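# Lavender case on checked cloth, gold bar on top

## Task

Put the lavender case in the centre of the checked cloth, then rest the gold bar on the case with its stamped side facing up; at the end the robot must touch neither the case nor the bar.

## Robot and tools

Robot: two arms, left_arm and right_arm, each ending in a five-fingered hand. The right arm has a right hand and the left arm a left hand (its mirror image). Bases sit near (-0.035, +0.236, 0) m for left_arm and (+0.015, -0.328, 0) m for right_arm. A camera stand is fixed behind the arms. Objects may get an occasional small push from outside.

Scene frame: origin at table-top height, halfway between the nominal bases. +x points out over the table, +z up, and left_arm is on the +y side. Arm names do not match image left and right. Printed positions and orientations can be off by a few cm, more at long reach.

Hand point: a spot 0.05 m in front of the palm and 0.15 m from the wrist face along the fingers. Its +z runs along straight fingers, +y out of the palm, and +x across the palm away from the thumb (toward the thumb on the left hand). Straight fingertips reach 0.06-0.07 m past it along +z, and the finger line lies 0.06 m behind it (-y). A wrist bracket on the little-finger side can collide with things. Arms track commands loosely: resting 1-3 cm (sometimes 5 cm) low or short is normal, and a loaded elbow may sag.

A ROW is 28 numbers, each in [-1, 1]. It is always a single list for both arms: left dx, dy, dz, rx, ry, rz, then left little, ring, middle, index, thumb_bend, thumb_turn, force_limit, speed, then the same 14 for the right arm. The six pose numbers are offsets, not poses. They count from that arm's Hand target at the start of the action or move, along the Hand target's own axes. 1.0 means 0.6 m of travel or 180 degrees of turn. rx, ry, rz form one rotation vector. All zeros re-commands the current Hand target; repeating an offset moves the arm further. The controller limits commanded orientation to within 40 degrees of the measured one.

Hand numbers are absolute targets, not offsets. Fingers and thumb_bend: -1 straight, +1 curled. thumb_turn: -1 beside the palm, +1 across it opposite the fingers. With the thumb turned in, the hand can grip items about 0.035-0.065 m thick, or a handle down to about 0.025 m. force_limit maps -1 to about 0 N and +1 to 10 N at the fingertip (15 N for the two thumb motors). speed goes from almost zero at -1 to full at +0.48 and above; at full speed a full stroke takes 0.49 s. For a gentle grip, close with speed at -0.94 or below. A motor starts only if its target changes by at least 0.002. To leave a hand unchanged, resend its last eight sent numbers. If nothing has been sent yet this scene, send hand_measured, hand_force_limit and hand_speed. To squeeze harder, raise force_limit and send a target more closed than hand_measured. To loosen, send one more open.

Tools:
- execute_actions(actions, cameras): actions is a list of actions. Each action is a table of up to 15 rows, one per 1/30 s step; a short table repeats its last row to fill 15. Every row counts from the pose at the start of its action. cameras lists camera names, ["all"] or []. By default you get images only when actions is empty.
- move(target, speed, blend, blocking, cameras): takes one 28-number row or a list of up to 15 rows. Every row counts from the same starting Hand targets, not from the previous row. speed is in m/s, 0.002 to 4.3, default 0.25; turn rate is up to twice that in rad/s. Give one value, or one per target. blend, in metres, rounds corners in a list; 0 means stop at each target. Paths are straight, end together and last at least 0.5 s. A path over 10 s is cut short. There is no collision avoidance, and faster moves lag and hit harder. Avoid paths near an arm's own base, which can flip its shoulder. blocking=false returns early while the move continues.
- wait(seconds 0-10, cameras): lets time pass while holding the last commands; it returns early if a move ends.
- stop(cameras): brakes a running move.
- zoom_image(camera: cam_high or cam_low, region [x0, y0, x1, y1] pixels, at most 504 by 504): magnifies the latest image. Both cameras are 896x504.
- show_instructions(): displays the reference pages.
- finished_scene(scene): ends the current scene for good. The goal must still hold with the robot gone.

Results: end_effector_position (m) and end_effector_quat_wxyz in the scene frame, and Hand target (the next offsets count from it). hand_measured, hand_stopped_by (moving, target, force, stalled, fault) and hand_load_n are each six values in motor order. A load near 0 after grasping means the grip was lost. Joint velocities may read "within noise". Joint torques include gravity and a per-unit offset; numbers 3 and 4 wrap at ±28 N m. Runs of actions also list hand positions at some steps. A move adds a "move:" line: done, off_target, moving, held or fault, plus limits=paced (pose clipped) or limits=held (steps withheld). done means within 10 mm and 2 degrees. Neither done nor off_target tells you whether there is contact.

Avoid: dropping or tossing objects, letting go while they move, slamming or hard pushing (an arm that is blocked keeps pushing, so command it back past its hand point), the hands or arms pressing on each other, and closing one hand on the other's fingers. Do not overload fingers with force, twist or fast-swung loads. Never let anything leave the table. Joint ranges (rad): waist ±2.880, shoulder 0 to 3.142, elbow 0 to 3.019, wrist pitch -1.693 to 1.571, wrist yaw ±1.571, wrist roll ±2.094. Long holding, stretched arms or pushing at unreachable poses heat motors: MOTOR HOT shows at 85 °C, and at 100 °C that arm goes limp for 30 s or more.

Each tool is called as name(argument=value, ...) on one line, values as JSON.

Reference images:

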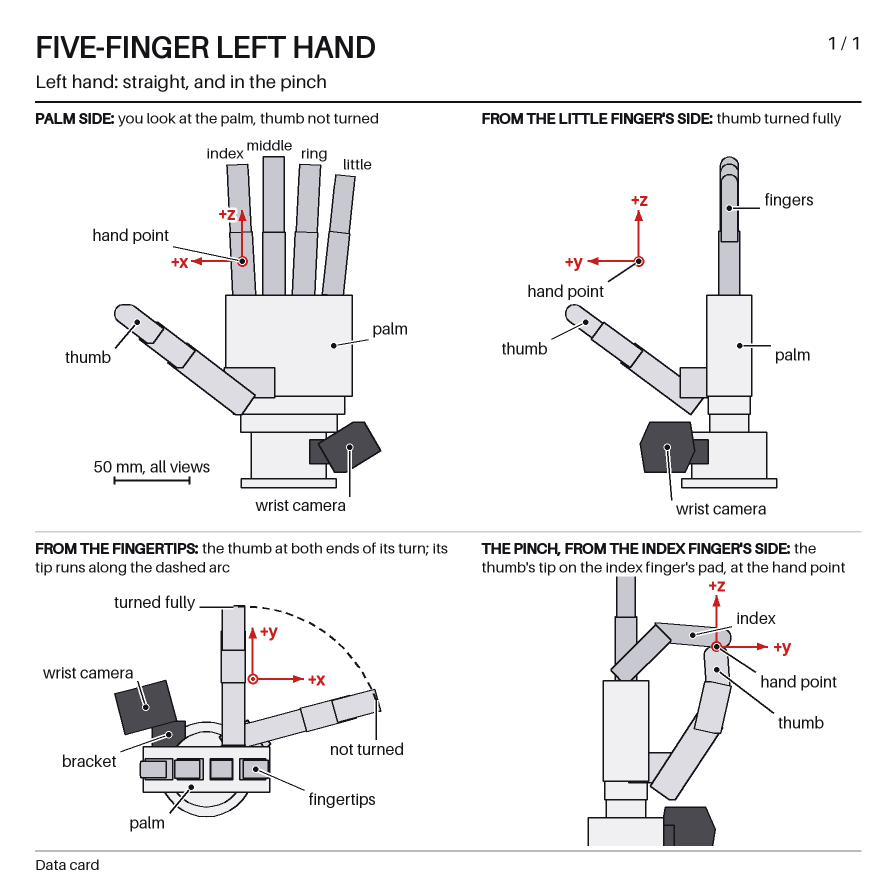

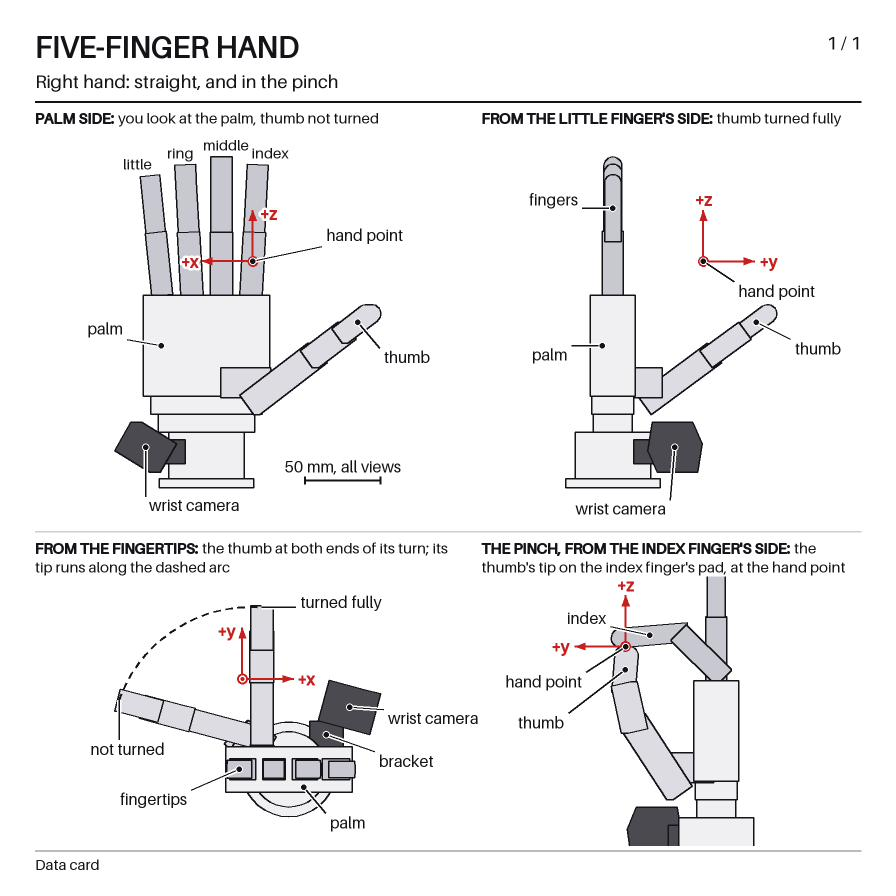

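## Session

execute_actions(actions=[])

zoom_image(camera="cam_high", region=[260, 110, 480, 360])

zoom_image(camera="cam_low", region=[360, 170, 640, 330])

Scene clock: 0.00 s.
left_arm: end_effector_position=(+0.2312, -0.1322, +0.1605) hand_measured=(-1.000, -1.000, -1.000, -1.000, -1.000, -1.000) hand_load_n=(+0.0, +0.0, +0.0, +0.0, +0.0, +0.0) hand_stopped_by=(target, target, target, target, target, target) hand_force_limit=0.00 hand_speed=-0.80 end_effector_quat_wxyz=(+0.191, -0.352, +0.916, -0.025) | right_arm: end_effector_position=(+0.4648, -0.2858, +0.1491) hand_measured=(-1.000, -1.000, -1.000, -1.000, -1.000, -1.000) hand_load_n=(+0.0, +0.0, +0.0, +0.0, +0.0, +0.0) hand_stopped_by=(target, target, target, target, target, target) hand_force_limit=0.00 hand_speed=-0.80 end_effector_quat_wxyz=(+0.264, -0.460, +0.846, +0.050)
Joint positions: left_arm=[-1.01 1.594 1.403 -1.252 -0.367 -0.154] | right_arm=[-0.18 1.415 1.05 -0.834 -0.408 0.463]
Joint velocities: within noise
Joint torques (N m): no reading
Heat: left arm: hottest elbow 31 °C; right arm: hottest elbow 34 °C.
Hand target: left_arm +0.2357, -0.1394, +0.1717; +0.194, -0.354, +0.914, -0.040 | right_arm +0.4727, -0.2874, +0.1562; +0.271, -0.461, +0.844, +0.044

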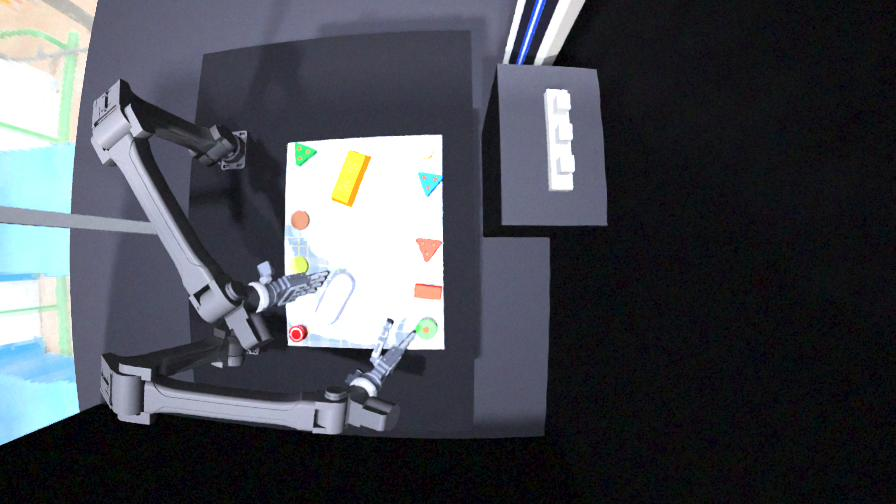

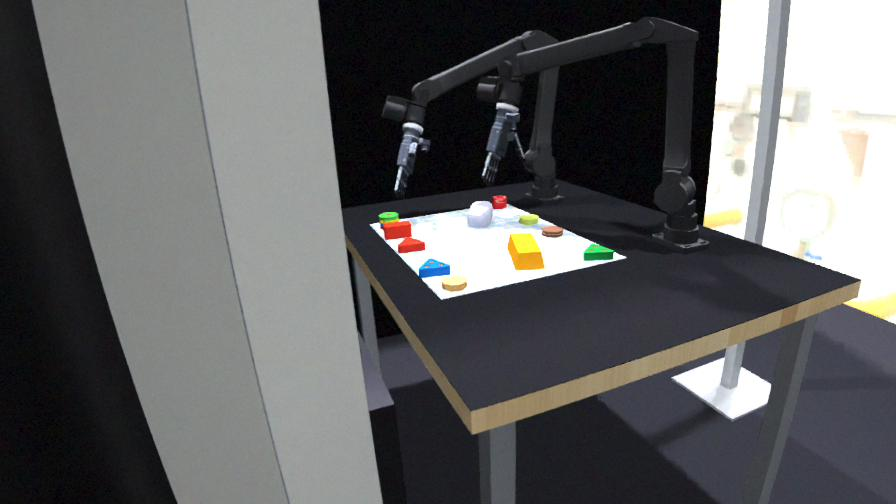

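Scaled by 2.016 from the camera's 896x504 image, which has a finer 1280x720 frame.

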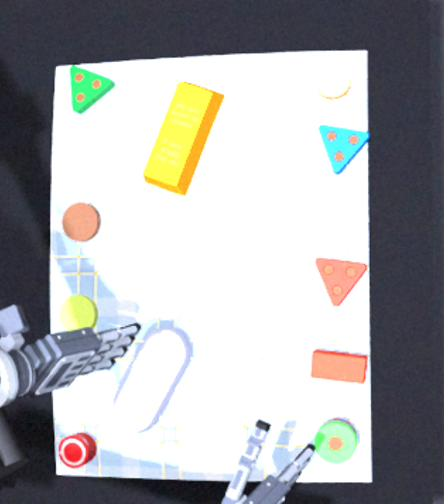

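Scaled by 1.800 from the camera's 896x504 image, which has a finer 1280x720 frame.

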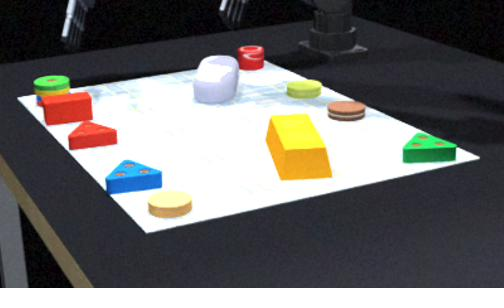

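zoom_image(camera="cam_high", region=[315, 140, 385, 210])

zoom_image(camera="cam_high", region=[300, 255, 380, 335])

Scaled by 7.200 from the camera's 896x504 image, which has a finer 1280x720 frame.

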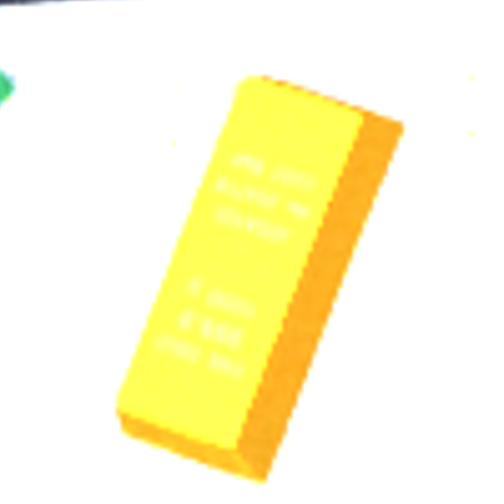

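Scaled by 6.300 from the camera's 896x504 image, which has a finer 1280x720 frame.

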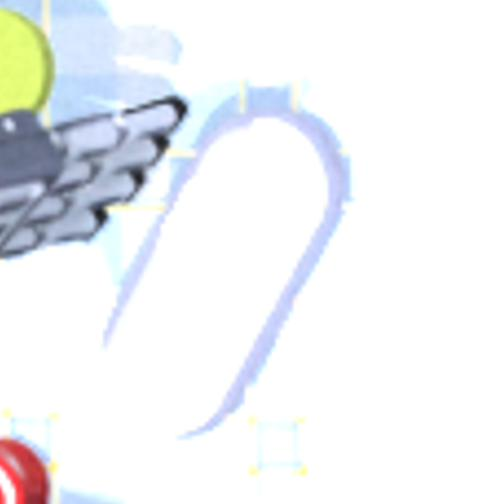

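move(target=[[0,0,0,0,0,0,-1,-1,-1,-1,-1,1,0,0,0.25,0.0485,-0.3407,0.1607,0.0575,-0.2232,-1,-1,-1,-1,-1,-1,0,0],[0.0293,-0.1718,0.1043,0.1865,0.0399,-0.1390,-1,-1,-1,-1,-1,1,0,0,0.25,0.0485,-0.3407,0.1607,0.0575,-0.2232,-1,-1,-1,-1,-1,-1,0,0]], speed=[0.35,0.2], blend=[0.04,0], cameras=["all"])

zoom_image(camera="cam_low", region=[400, 130, 560, 270])

zoom_image(camera="cam_high", region=[270, 220, 420, 350])

Scene clock: 52.23 s.
left_arm: end_effector_position=(+0.3066, -0.2261, +0.1201) hand_measured=(-1.000, -1.000, -1.000, -1.000, -1.000, +1.000) hand_load_n=(+0.0, +0.0, +0.0, -0.5, +0.0, +0.0) hand_stopped_by=(target, target, target, target, target, target) hand_force_limit=0.00 hand_speed=0.00 end_effector_quat_wxyz=(+0.215, -0.457, +0.789, -0.349) | right_arm: end_effector_position=(+0.3036, -0.4488, +0.2551) hand_measured=(-1.000, -1.000, -1.000, -1.000, -1.000, -1.000) hand_load_n=(+0.0, +0.0, +0.0, +0.0, +0.0, -0.5) hand_stopped_by=(target, target, target, target, target, target) hand_force_limit=0.00 hand_speed=0.00 end_effector_quat_wxyz=(-0.301, +0.640, -0.638, +0.305)
Joint positions: left_arm=[-0.967 1.522 1.075 -0.338 -0.353 -0.305] | right_arm=[-0.695 0.78 0.868 -0.907 -0.523 -0.499]
Joint torques (N m): left_arm=[0.73 -16.97 8.5 2.81 -0.41 0.02] | right_arm=[-0.91 -0.67 7.79 0.96 -0.52 -0.23]
Heat: left arm: hottest elbow 35 °C; right arm: hottest elbow 38 °C.
Hand target: left_arm +0.3130, -0.2241, +0.1302; +0.217, -0.467, +0.777, -0.362 | right_arm +0.2997, -0.4500, +0.2498; -0.299, +0.640, -0.641, +0.299
Off the commanded pose: left_arm 0.012 m, 2 deg | right_arm 0.007 m, 1 deg.
move: off_target (left_arm); blend cut to 0 m at target 1

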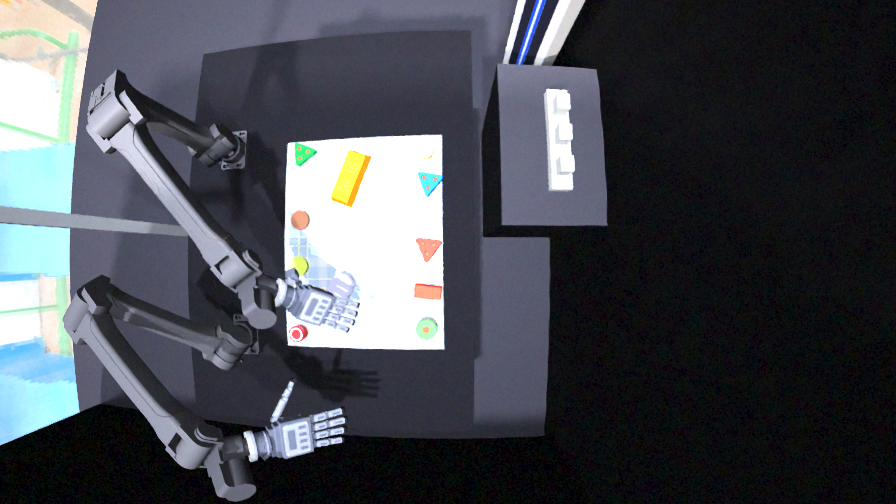

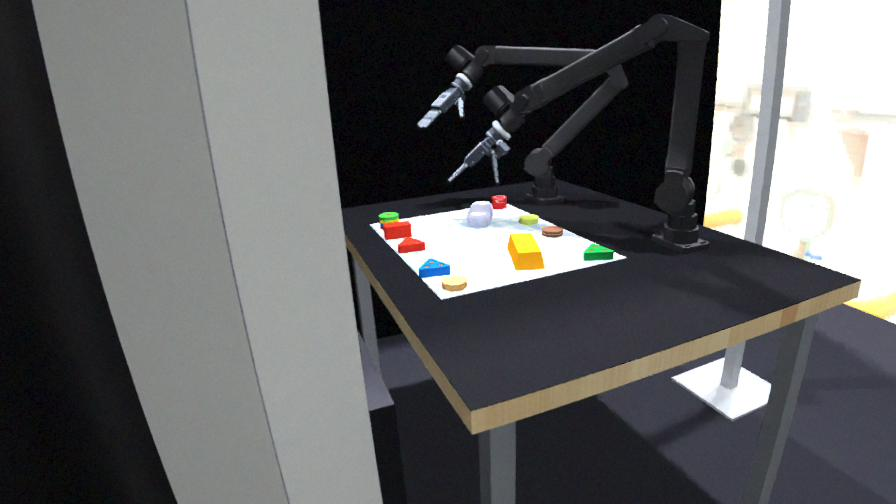

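Scaled by 3.150 from the camera's 896x504 image, which has a finer 1280x720 frame.

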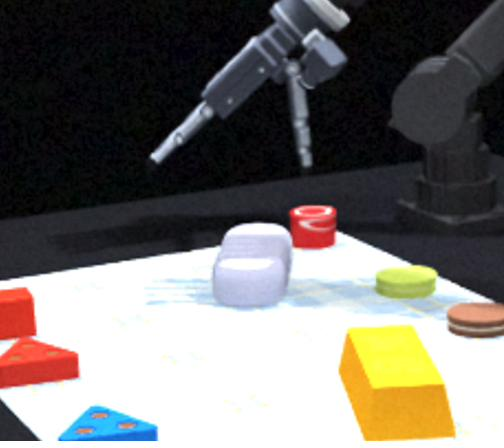

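Scaled by 3.360 from the camera's 896x504 image, which has a finer 1280x720 frame.

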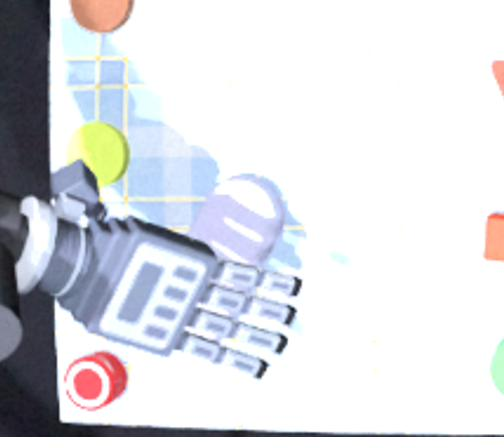

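move(target=[-0.013,0.1075,0.0663,0,0,0,-1,-1,-1,-1,-1,1,0,0,0,0,0,0,0,0,-1,-1,-1,-1,-1,1,0,0], speed=0.18, cameras=["all"])

zoom_image(camera="cam_low", region=[420, 160, 540, 260])

zoom_image(camera="cam_high", region=[270, 220, 420, 350])

Scene clock: 66.47 s.
left_arm: end_effector_position=(+0.3000, -0.2127, +0.0539) hand_measured=(-1.000, -1.000, -1.000, -1.000, -1.000, +1.000) hand_load_n=(+0.0, +0.0, +0.0, +0.0, +0.0, +0.0) hand_stopped_by=(target, target, target, target, target, target) hand_force_limit=0.00 hand_speed=0.00 end_effector_quat_wxyz=(+0.217, -0.459, +0.785, -0.356) | right_arm: end_effector_position=(+0.3036, -0.4487, +0.2551) hand_measured=(-1.000, -1.000, -1.000, -1.000, -1.000, +1.000) hand_load_n=(+0.0, +0.0, +0.0, -0.5, +0.0, +0.0) hand_stopped_by=(target, target, target, target, target, target) hand_force_limit=0.00 hand_speed=0.00 end_effector_quat_wxyz=(-0.301, +0.640, -0.637, +0.305)
Joint positions: left_arm=[-0.963 1.579 0.93 -0.12 -0.353 -0.305] | right_arm=[-0.695 0.78 0.868 -0.907 -0.524 -0.5]
Joint torques (N m): left_arm=[0.67 -14.8 8.14 2.86 -0.29 0.05] | right_arm=[-0.67 -0.91 8.1 1.18 -0.54 -0.17]
Heat: left arm: hottest elbow 35 °C; right arm: hottest elbow 40 °C.
Hand target: left_arm +0.3069, -0.2120, +0.0552; +0.217, -0.467, +0.777, -0.362 | right_arm +0.2997, -0.4499, +0.2498; -0.299, +0.640, -0.641, +0.299
Off the commanded pose: left_arm 0.007 m, 2 deg | right_arm 0.007 m, 1 deg.
move: done

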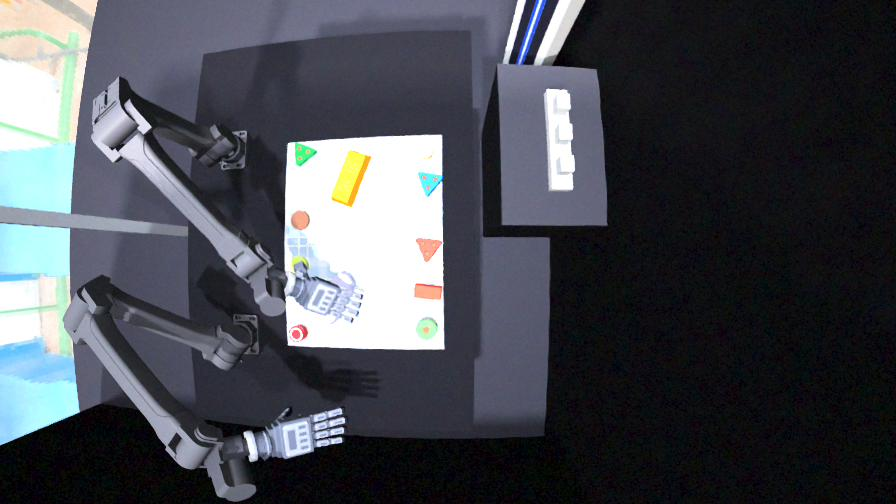

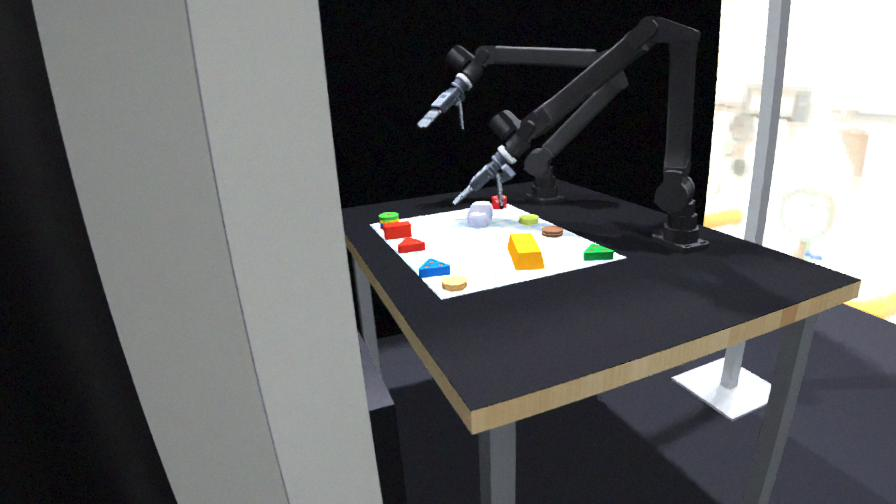

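Scaled by 4.200 from the camera's 896x504 image, which has a finer 1280x720 frame.

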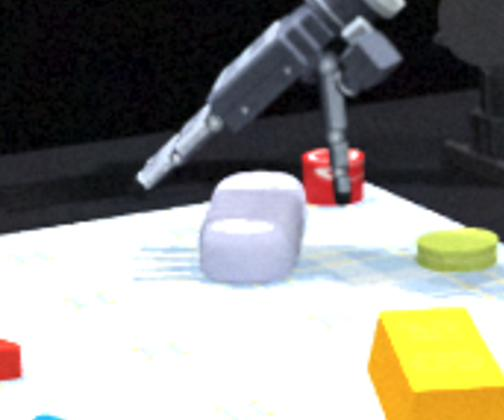

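Scaled by 3.360 from the camera's 896x504 image, which has a finer 1280x720 frame.

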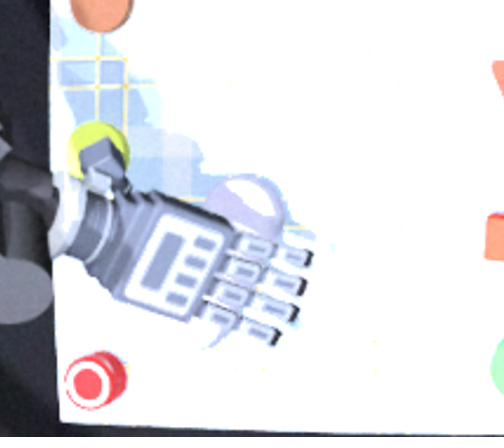

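move(target=[[0,0.0319,0.0268,0,0,0,-1,-1,-1,-1,-1,1,0,0,0,0,0,0,0,0,-1,-1,-1,-1,-1,1,0,0],[0,0.0319,0.0268,0,0,0,0.4,0.4,0.4,0.4,0.5,1,-0.4,-0.88,0,0,0,0,0,0,-1,-1,-1,-1,-1,1,0,0]], speed=0.15, cameras=["all"])

zoom_image(camera="cam_low", region=[420, 160, 540, 260])

zoom_image(camera="cam_high", region=[270, 220, 420, 350])

Scene clock: 84.27 s.
left_arm: end_effector_position=(+0.3015, -0.2145, +0.0338) hand_measured=(-0.322, -0.356, -0.356, -0.366, -0.678, +1.000) hand_load_n=(+5.5, +1.0, +1.5, +0.5, +10.0, +6.5) hand_stopped_by=(force, force, force, force, force, target) hand_force_limit=-0.40 hand_speed=-0.88 end_effector_quat_wxyz=(+0.217, -0.459, +0.782, -0.361) | right_arm: end_effector_position=(+0.3036, -0.4487, +0.2551) hand_measured=(-1.000, -1.000, -1.000, -1.000, -1.000, +1.000) hand_load_n=(+0.0, +0.0, +0.0, +0.0, +0.0, +0.0) hand_stopped_by=(target, target, target, target, target, target) hand_force_limit=0.00 hand_speed=0.00 end_effector_quat_wxyz=(-0.301, +0.640, -0.637, +0.305)
Joint positions: left_arm=[-0.963 1.619 0.908 -0.047 -0.353 -0.305] | right_arm=[-0.695 0.78 0.868 -0.907 -0.524 -0.5]
Joint torques (N m): left_arm=[0.67 -14.56 7.51 2.82 -0.28 0.05] | right_arm=[-0.85 -1.14 7.92 1.01 -0.53 -0.21]
Heat: left arm: hottest elbow 35 °C; right arm: hottest elbow 40 °C.
Hand target: left_arm +0.3068, -0.2121, +0.0302; +0.217, -0.467, +0.777, -0.362 | right_arm +0.2997, -0.4499, +0.2498; -0.299, +0.640, -0.641, +0.299
Off the commanded pose: left_arm 0.007 m, 1 deg | right_arm 0.007 m, 1 deg.
move: done

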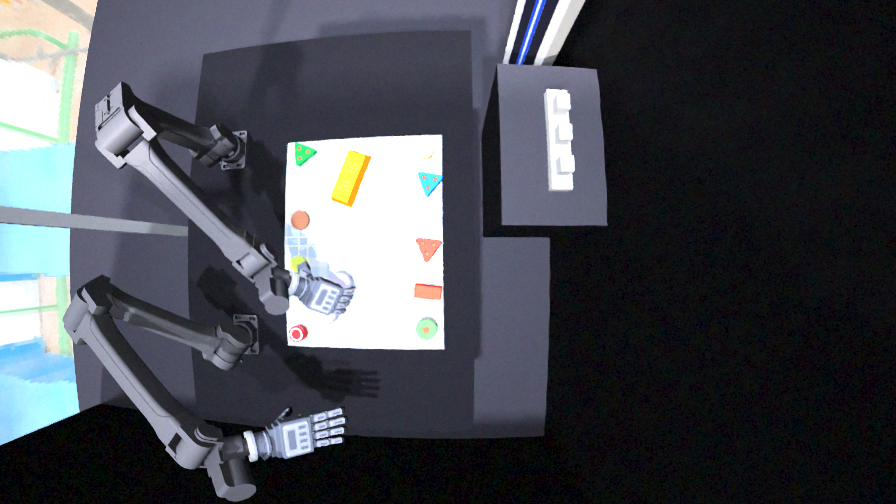

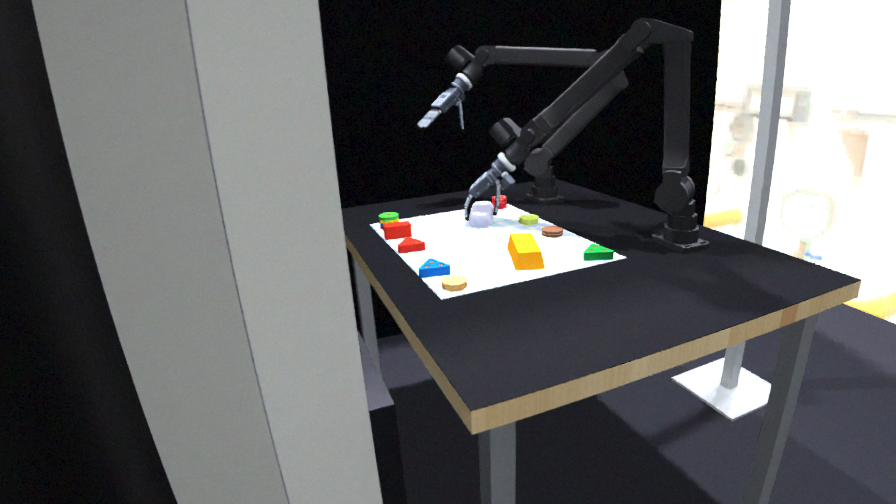

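Scaled by 4.200 from the camera's 896x504 image, which has a finer 1280x720 frame.

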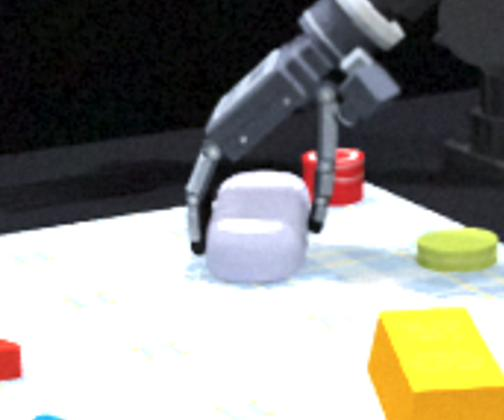

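Scaled by 3.360 from the camera's 896x504 image, which has a finer 1280x720 frame.

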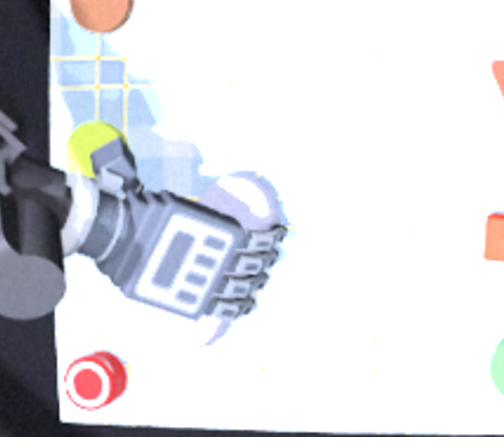

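move(target=[[0,0,0,0,0,0,0.45,0.45,0.45,0.45,0.5,1,-0.15,-0.9,0,0,0,0,0,0,-1,-1,-1,-1,-1,1,0,0],[0,-0.1085,-0.0911,0,0,0,0.45,0.45,0.45,0.45,0.5,1,-0.15,-0.9,0,0,0,0,0,0,-1,-1,-1,-1,-1,1,0,0],[-0.2673,-0.1085,-0.1117,0,0,0,0.45,0.45,0.45,0.45,0.5,1,-0.15,-0.9,0,0,0,0,0,0,-1,-1,-1,-1,-1,1,0,0]], speed=0.15, blend=[0,0.03,0], cameras=["all"])

zoom_image(camera="cam_low", region=[400, 160, 560, 270])

zoom_image(camera="cam_high", region=[290, 170, 430, 290])

Scene clock: 98.17 s.
left_arm: end_effector_position=(+0.3707, -0.0644, +0.1083) hand_measured=(-0.322, -0.340, -0.340, -0.342, -0.680, +1.000) hand_load_n=(+0.5, +5.0, +4.5, +7.0, +18.5, +3.0) hand_stopped_by=(force, force, force, force, force, target) hand_force_limit=-0.15 hand_speed=-0.90 end_effector_quat_wxyz=(+0.208, -0.476, +0.782, -0.345) | right_arm: end_effector_position=(+0.3036, -0.4487, +0.2551) hand_measured=(-1.000, -1.000, -1.000, -1.000, -1.000, +1.000) hand_load_n=(-0.5, +0.0, +0.0, +0.0, +0.0, +0.0) hand_stopped_by=(target, target, target, target, target, target) hand_force_limit=0.00 hand_speed=0.00 end_effector_quat_wxyz=(-0.301, +0.640, -0.637, +0.305)
Joint positions: left_arm=[-0.594 1.358 0.865 -0.252 -0.088 -0.085] | right_arm=[-0.695 0.78 0.868 -0.907 -0.524 -0.5]
Joint torques (N m): left_arm=[-0.44 -14.51 8.65 3.07 0.05 0.31] | right_arm=[-0.91 -1.08 7.91 1.2 -0.5 -0.15]
Heat: left arm: hottest elbow 34 °C; right arm: hottest elbow 41 °C.
Hand target: left_arm +0.3739, -0.0660, +0.1231; +0.217, -0.467, +0.777, -0.363 | right_arm +0.2997, -0.4499, +0.2498; -0.299, +0.640, -0.641, +0.299
Off the commanded pose: left_arm 0.015 m, 3 deg | right_arm 0.007 m, 1 deg.
move: off_target (left_arm)

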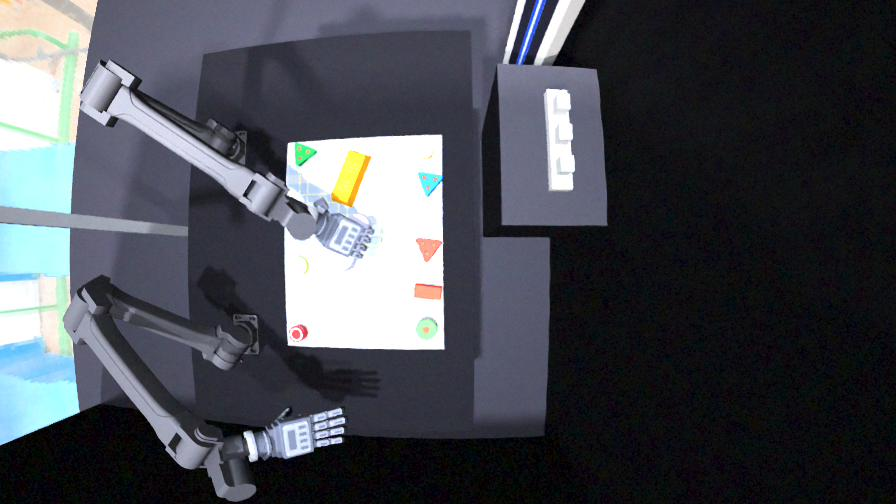

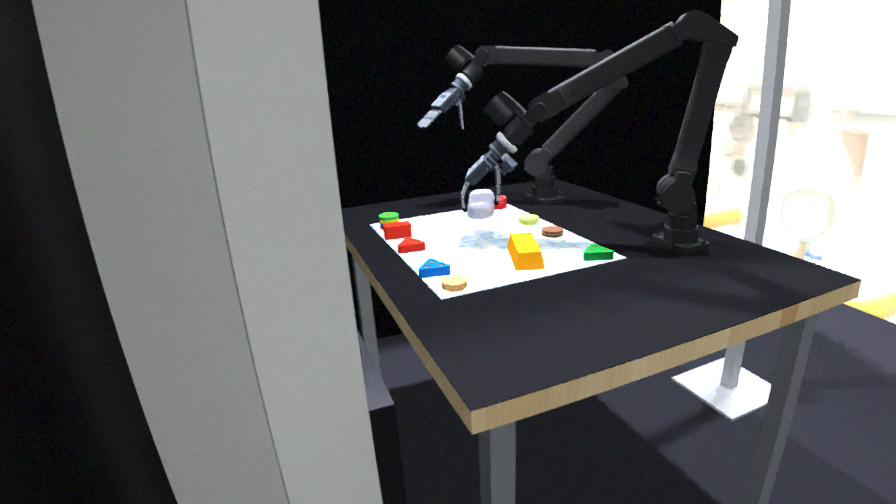

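Scaled by 3.150 from the camera's 896x504 image, which has a finer 1280x720 frame.

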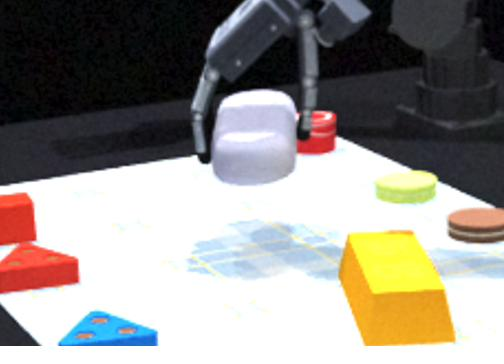

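Scaled by 3.600 from the camera's 896x504 image, which has a finer 1280x720 frame.

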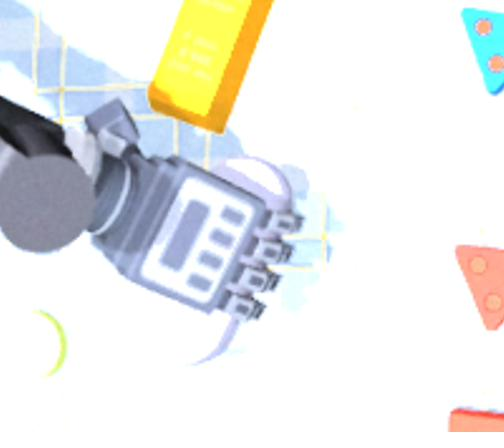

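move(target=[-0.0093,0.102,0.0988,0,0,0,0.45,0.45,0.45,0.45,0.5,1,-0.15,-0.9,0,0,0,0,0,0,-1,-1,-1,-1,-1,1,0,0], speed=0.1, cameras=["all"])

zoom_image(camera="cam_low", region=[420, 180, 540, 270])

zoom_image(camera="cam_high", region=[290, 170, 430, 290])

Scene clock: 108.53 s.
left_arm: end_effector_position=(+0.3749, -0.0668, +0.0361) hand_measured=(-0.322, -0.340, -0.340, -0.342, -0.680, +1.000) hand_load_n=(+0.5, +5.0, +4.5, +7.5, +19.0, +3.5) hand_stopped_by=(force, force, force, force, force, target) hand_force_limit=-0.15 hand_speed=-0.90 end_effector_quat_wxyz=(+0.211, -0.469, +0.780, -0.357) | right_arm: end_effector_position=(+0.3036, -0.4487, +0.2551) hand_measured=(-1.000, -1.000, -1.000, -1.000, -1.000, +1.000) hand_load_n=(+0.0, +0.0, +0.0, +0.0, +0.0, +0.0) hand_stopped_by=(target, target, target, target, target, target) hand_force_limit=0.00 hand_speed=0.00 end_effector_quat_wxyz=(-0.301, +0.640, -0.637, +0.305)
Joint positions: left_arm=[-0.59 1.493 0.76 0.014 -0.075 -0.074] | right_arm=[-0.695 0.78 0.868 -0.907 -0.524 -0.5]
Joint torques (N m): left_arm=[0.73 -13.1 7.68 3.14 0.05 0.3] | right_arm=[-1.67 -1.67 8.09 0.96 -0.5 -0.15]
Heat: left arm: hottest elbow 35 °C; right arm: hottest elbow 41 °C.
Hand target: left_arm +0.3817, -0.0640, +0.0379; +0.217, -0.467, +0.777, -0.362 | right_arm +0.2997, -0.4499, +0.2498; -0.299, +0.640, -0.641, +0.299
Off the commanded pose: left_arm 0.008 m, 1 deg | right_arm 0.007 m, 1 deg.
move: done

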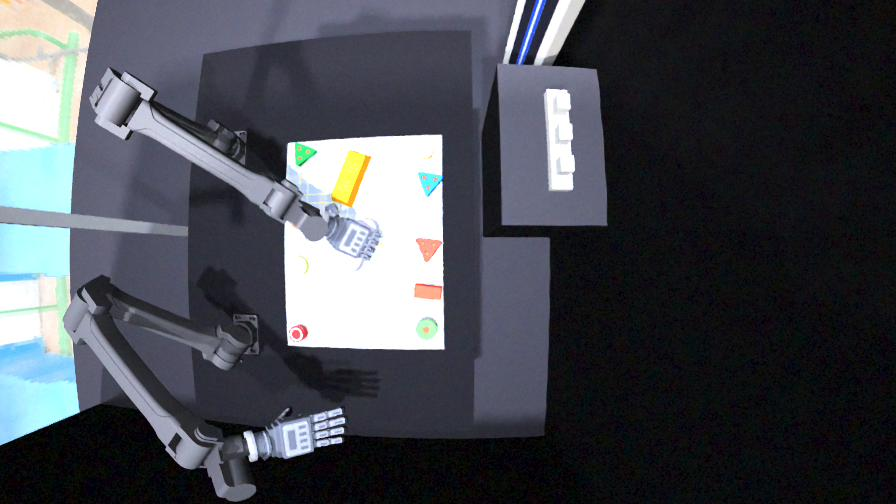

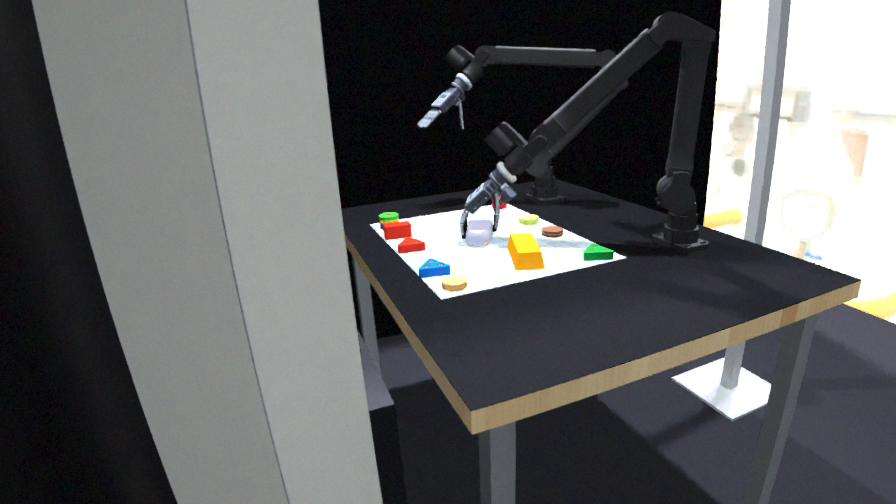

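Scaled by 4.200 from the camera's 896x504 image, which has a finer 1280x720 frame.

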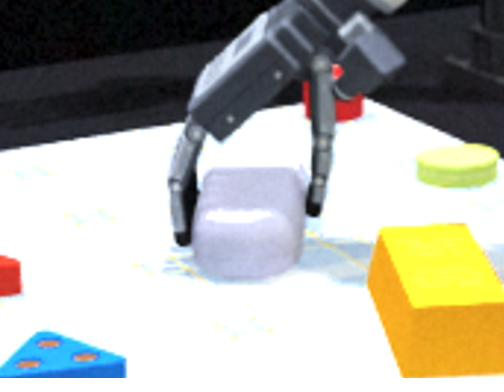

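Scaled by 3.600 from the camera's 896x504 image, which has a finer 1280x720 frame.

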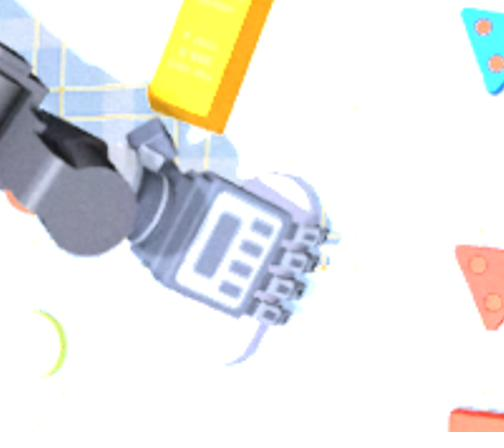

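move(target=[[-0.003,0.01,0.0063,0,0,0,0.45,0.45,0.45,0.45,0.5,1,-0.15,-0.9,0,0,0,0,0,0,-1,-1,-1,-1,-1,1,0,0],[-0.003,0.01,0.0063,0,0,0,-1,-1,-1,-1,-1,1,-0.15,-0.5,0,0,0,0,0,0,-1,-1,-1,-1,-1,1,0,0],[0,-0.1277,-0.1071,0,0,0,-1,-1,-1,-1,-1,1,-0.15,-0.5,0,0,0,0,0,0,-1,-1,-1,-1,-1,1,0,0],[-0.247,0.0273,-0.2323,0,-0.0298,-0.025,-1,-1,-1,-1,-1,1,-0.15,-0.5,0,0,0,0,0,0,-1,-1,-1,-1,-1,1,0,0]], speed=[0.1,0.1,0.2,0.25], blend=[0,0,0.03,0], cameras=["all"])

zoom_image(camera="cam_low", region=[420, 160, 580, 280])

zoom_image(camera="cam_high", region=[290, 110, 430, 290])

Scene clock: 133.87 s.
left_arm: end_effector_position=(+0.3506, +0.1213, +0.1135) hand_measured=(-1.000, -1.000, -1.000, -1.000, -1.000, +1.000) hand_load_n=(+0.0, +0.0, +0.0, +0.0, +0.0, +0.0) hand_stopped_by=(target, target, target, target, target, target) hand_force_limit=-0.15 hand_speed=-0.50 end_effector_quat_wxyz=(+0.237, -0.520, +0.743, -0.348) | right_arm: end_effector_position=(+0.3036, -0.4487, +0.2551) hand_measured=(-1.000, -1.000, -1.000, -1.000, -1.000, +1.000) hand_load_n=(+0.0, +0.0, +0.0, +0.0, +0.0, +0.0) hand_stopped_by=(target, target, target, target, target, target) hand_force_limit=0.00 hand_speed=0.00 end_effector_quat_wxyz=(-0.301, +0.640, -0.637, +0.305)
Joint positions: left_arm=[-0.149 1.059 0.623 -0.277 0.158 0.122] | right_arm=[-0.695 0.78 0.868 -0.907 -0.524 -0.5]
Joint torques (N m): left_arm=[-0.5 -8.88 8.84 2.02 0.23 0.32] | right_arm=[-0.85 -0.5 7.69 0.96 -0.5 -0.19]
Heat: left arm: hottest elbow 35 °C; right arm: hottest elbow 41 °C.
Hand target: left_arm +0.3477, +0.1220, +0.1149; +0.239, -0.514, +0.747, -0.348 | right_arm +0.2997, -0.4499, +0.2498; -0.299, +0.640, -0.641, +0.299
Off the commanded pose: left_arm 0.003 m, 1 deg | right_arm 0.007 m, 1 deg.
move: done

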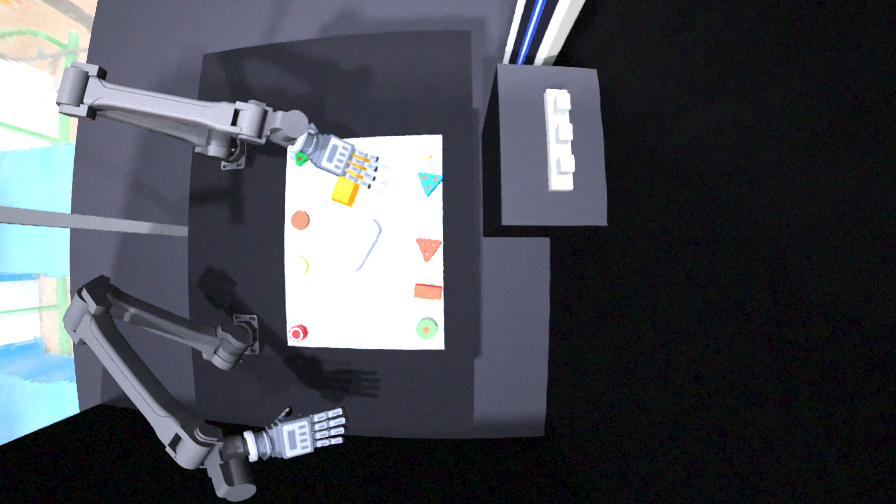

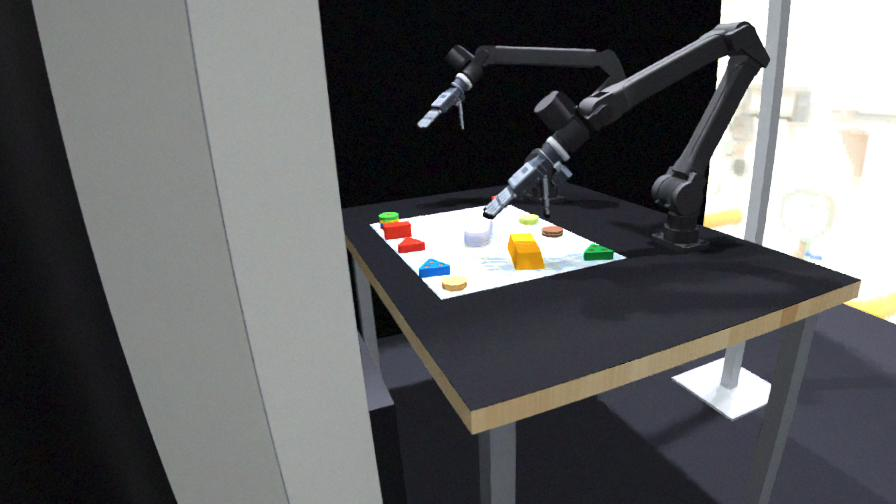

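Scaled by 3.150 from the camera's 896x504 image, which has a finer 1280x720 frame.

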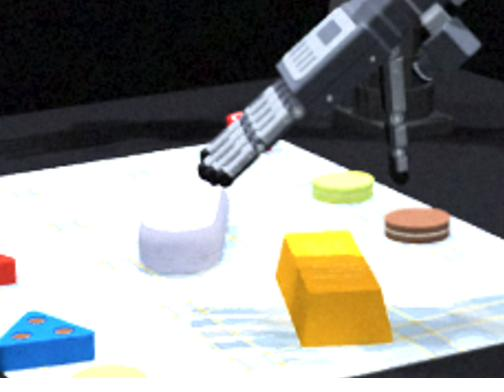

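Scaled by 2.800 from the camera's 896x504 image, which has a finer 1280x720 frame.

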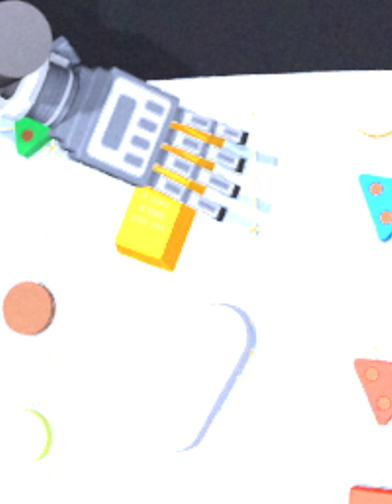

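move(target=[0.0068,0.0917,0.0595,0,0,0,-1,-1,-1,-1,-1,1,-0.15,-0.5,0,0,0,0,0,0,-1,-1,-1,-1,-1,1,0,0], speed=0.18, cameras=["all"])

zoom_image(camera="cam_low", region=[440, 190, 580, 290])

zoom_image(camera="cam_high", region=[290, 120, 410, 220])

Scene clock: 152.43 s.
left_arm: end_effector_position=(+0.3363, +0.1236, +0.0488) hand_measured=(-1.000, -1.000, -1.000, -1.000, -1.000, +1.000) hand_load_n=(+0.0, +0.0, +0.0, +0.0, +0.0, +0.0) hand_stopped_by=(target, target, target, target, target, target) hand_force_limit=-0.15 hand_speed=-0.50 end_effector_quat_wxyz=(+0.234, -0.521, +0.745, -0.345) | right_arm: end_effector_position=(+0.3036, -0.4487, +0.2551) hand_measured=(-1.000, -1.000, -1.000, -1.000, -1.000, +1.000) hand_load_n=(+0.0, +0.0, +0.0, +0.0, +0.0, +0.0) hand_stopped_by=(target, target, target, target, target, target) hand_force_limit=0.00 hand_speed=0.00 end_effector_quat_wxyz=(-0.301, +0.640, -0.637, +0.305)
Joint positions: left_arm=[-0.149 1.146 0.488 -0.064 0.158 0.123] | right_arm=[-0.695 0.78 0.868 -0.907 -0.524 -0.5]
Joint torques (N m): left_arm=[-1.2 -7.65 8.14 2.92 -0.04 0.27] | right_arm=[-1.2 -0.62 8.02 1.21 -0.51 -0.13]
Heat: left arm: hottest elbow 35 °C; right arm: hottest elbow 41 °C.
Hand target: left_arm +0.3388, +0.1210, +0.0498; +0.239, -0.514, +0.747, -0.348 | right_arm +0.2997, -0.4499, +0.2498; -0.299, +0.640, -0.641, +0.299
Off the commanded pose: left_arm 0.004 m, 1 deg | right_arm 0.007 m, 1 deg.
move: done

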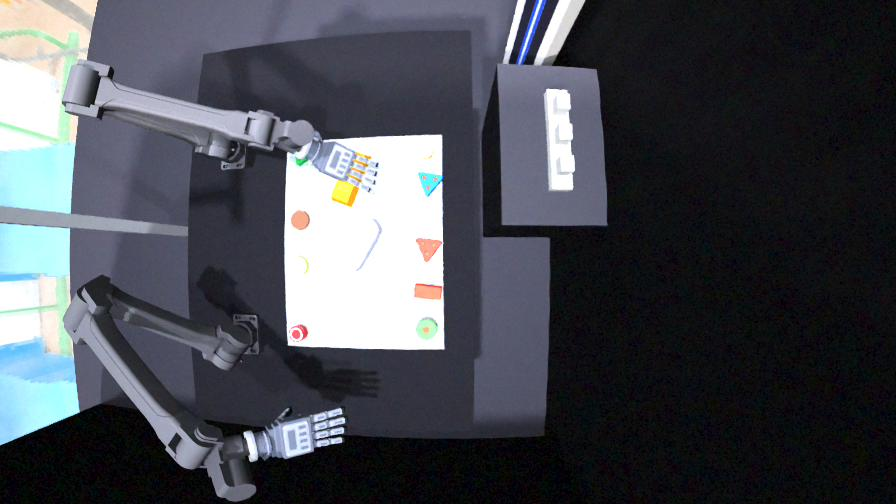

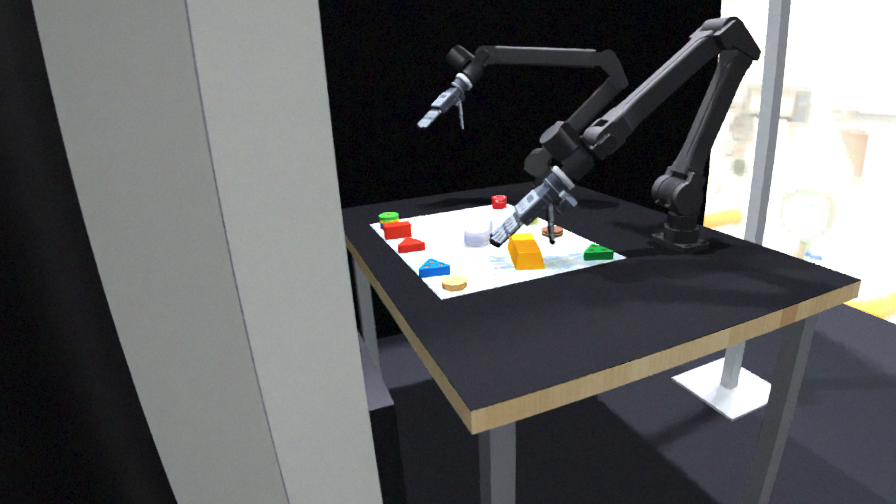

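Scaled by 3.600 from the camera's 896x504 image, which has a finer 1280x720 frame.

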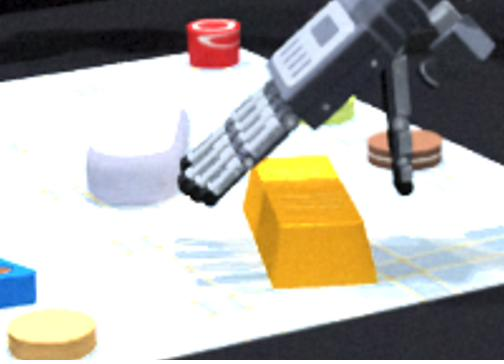

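Scaled by 4.200 from the camera's 896x504 image, which has a finer 1280x720 frame.

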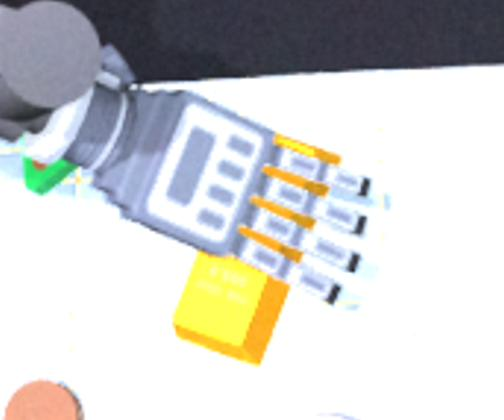

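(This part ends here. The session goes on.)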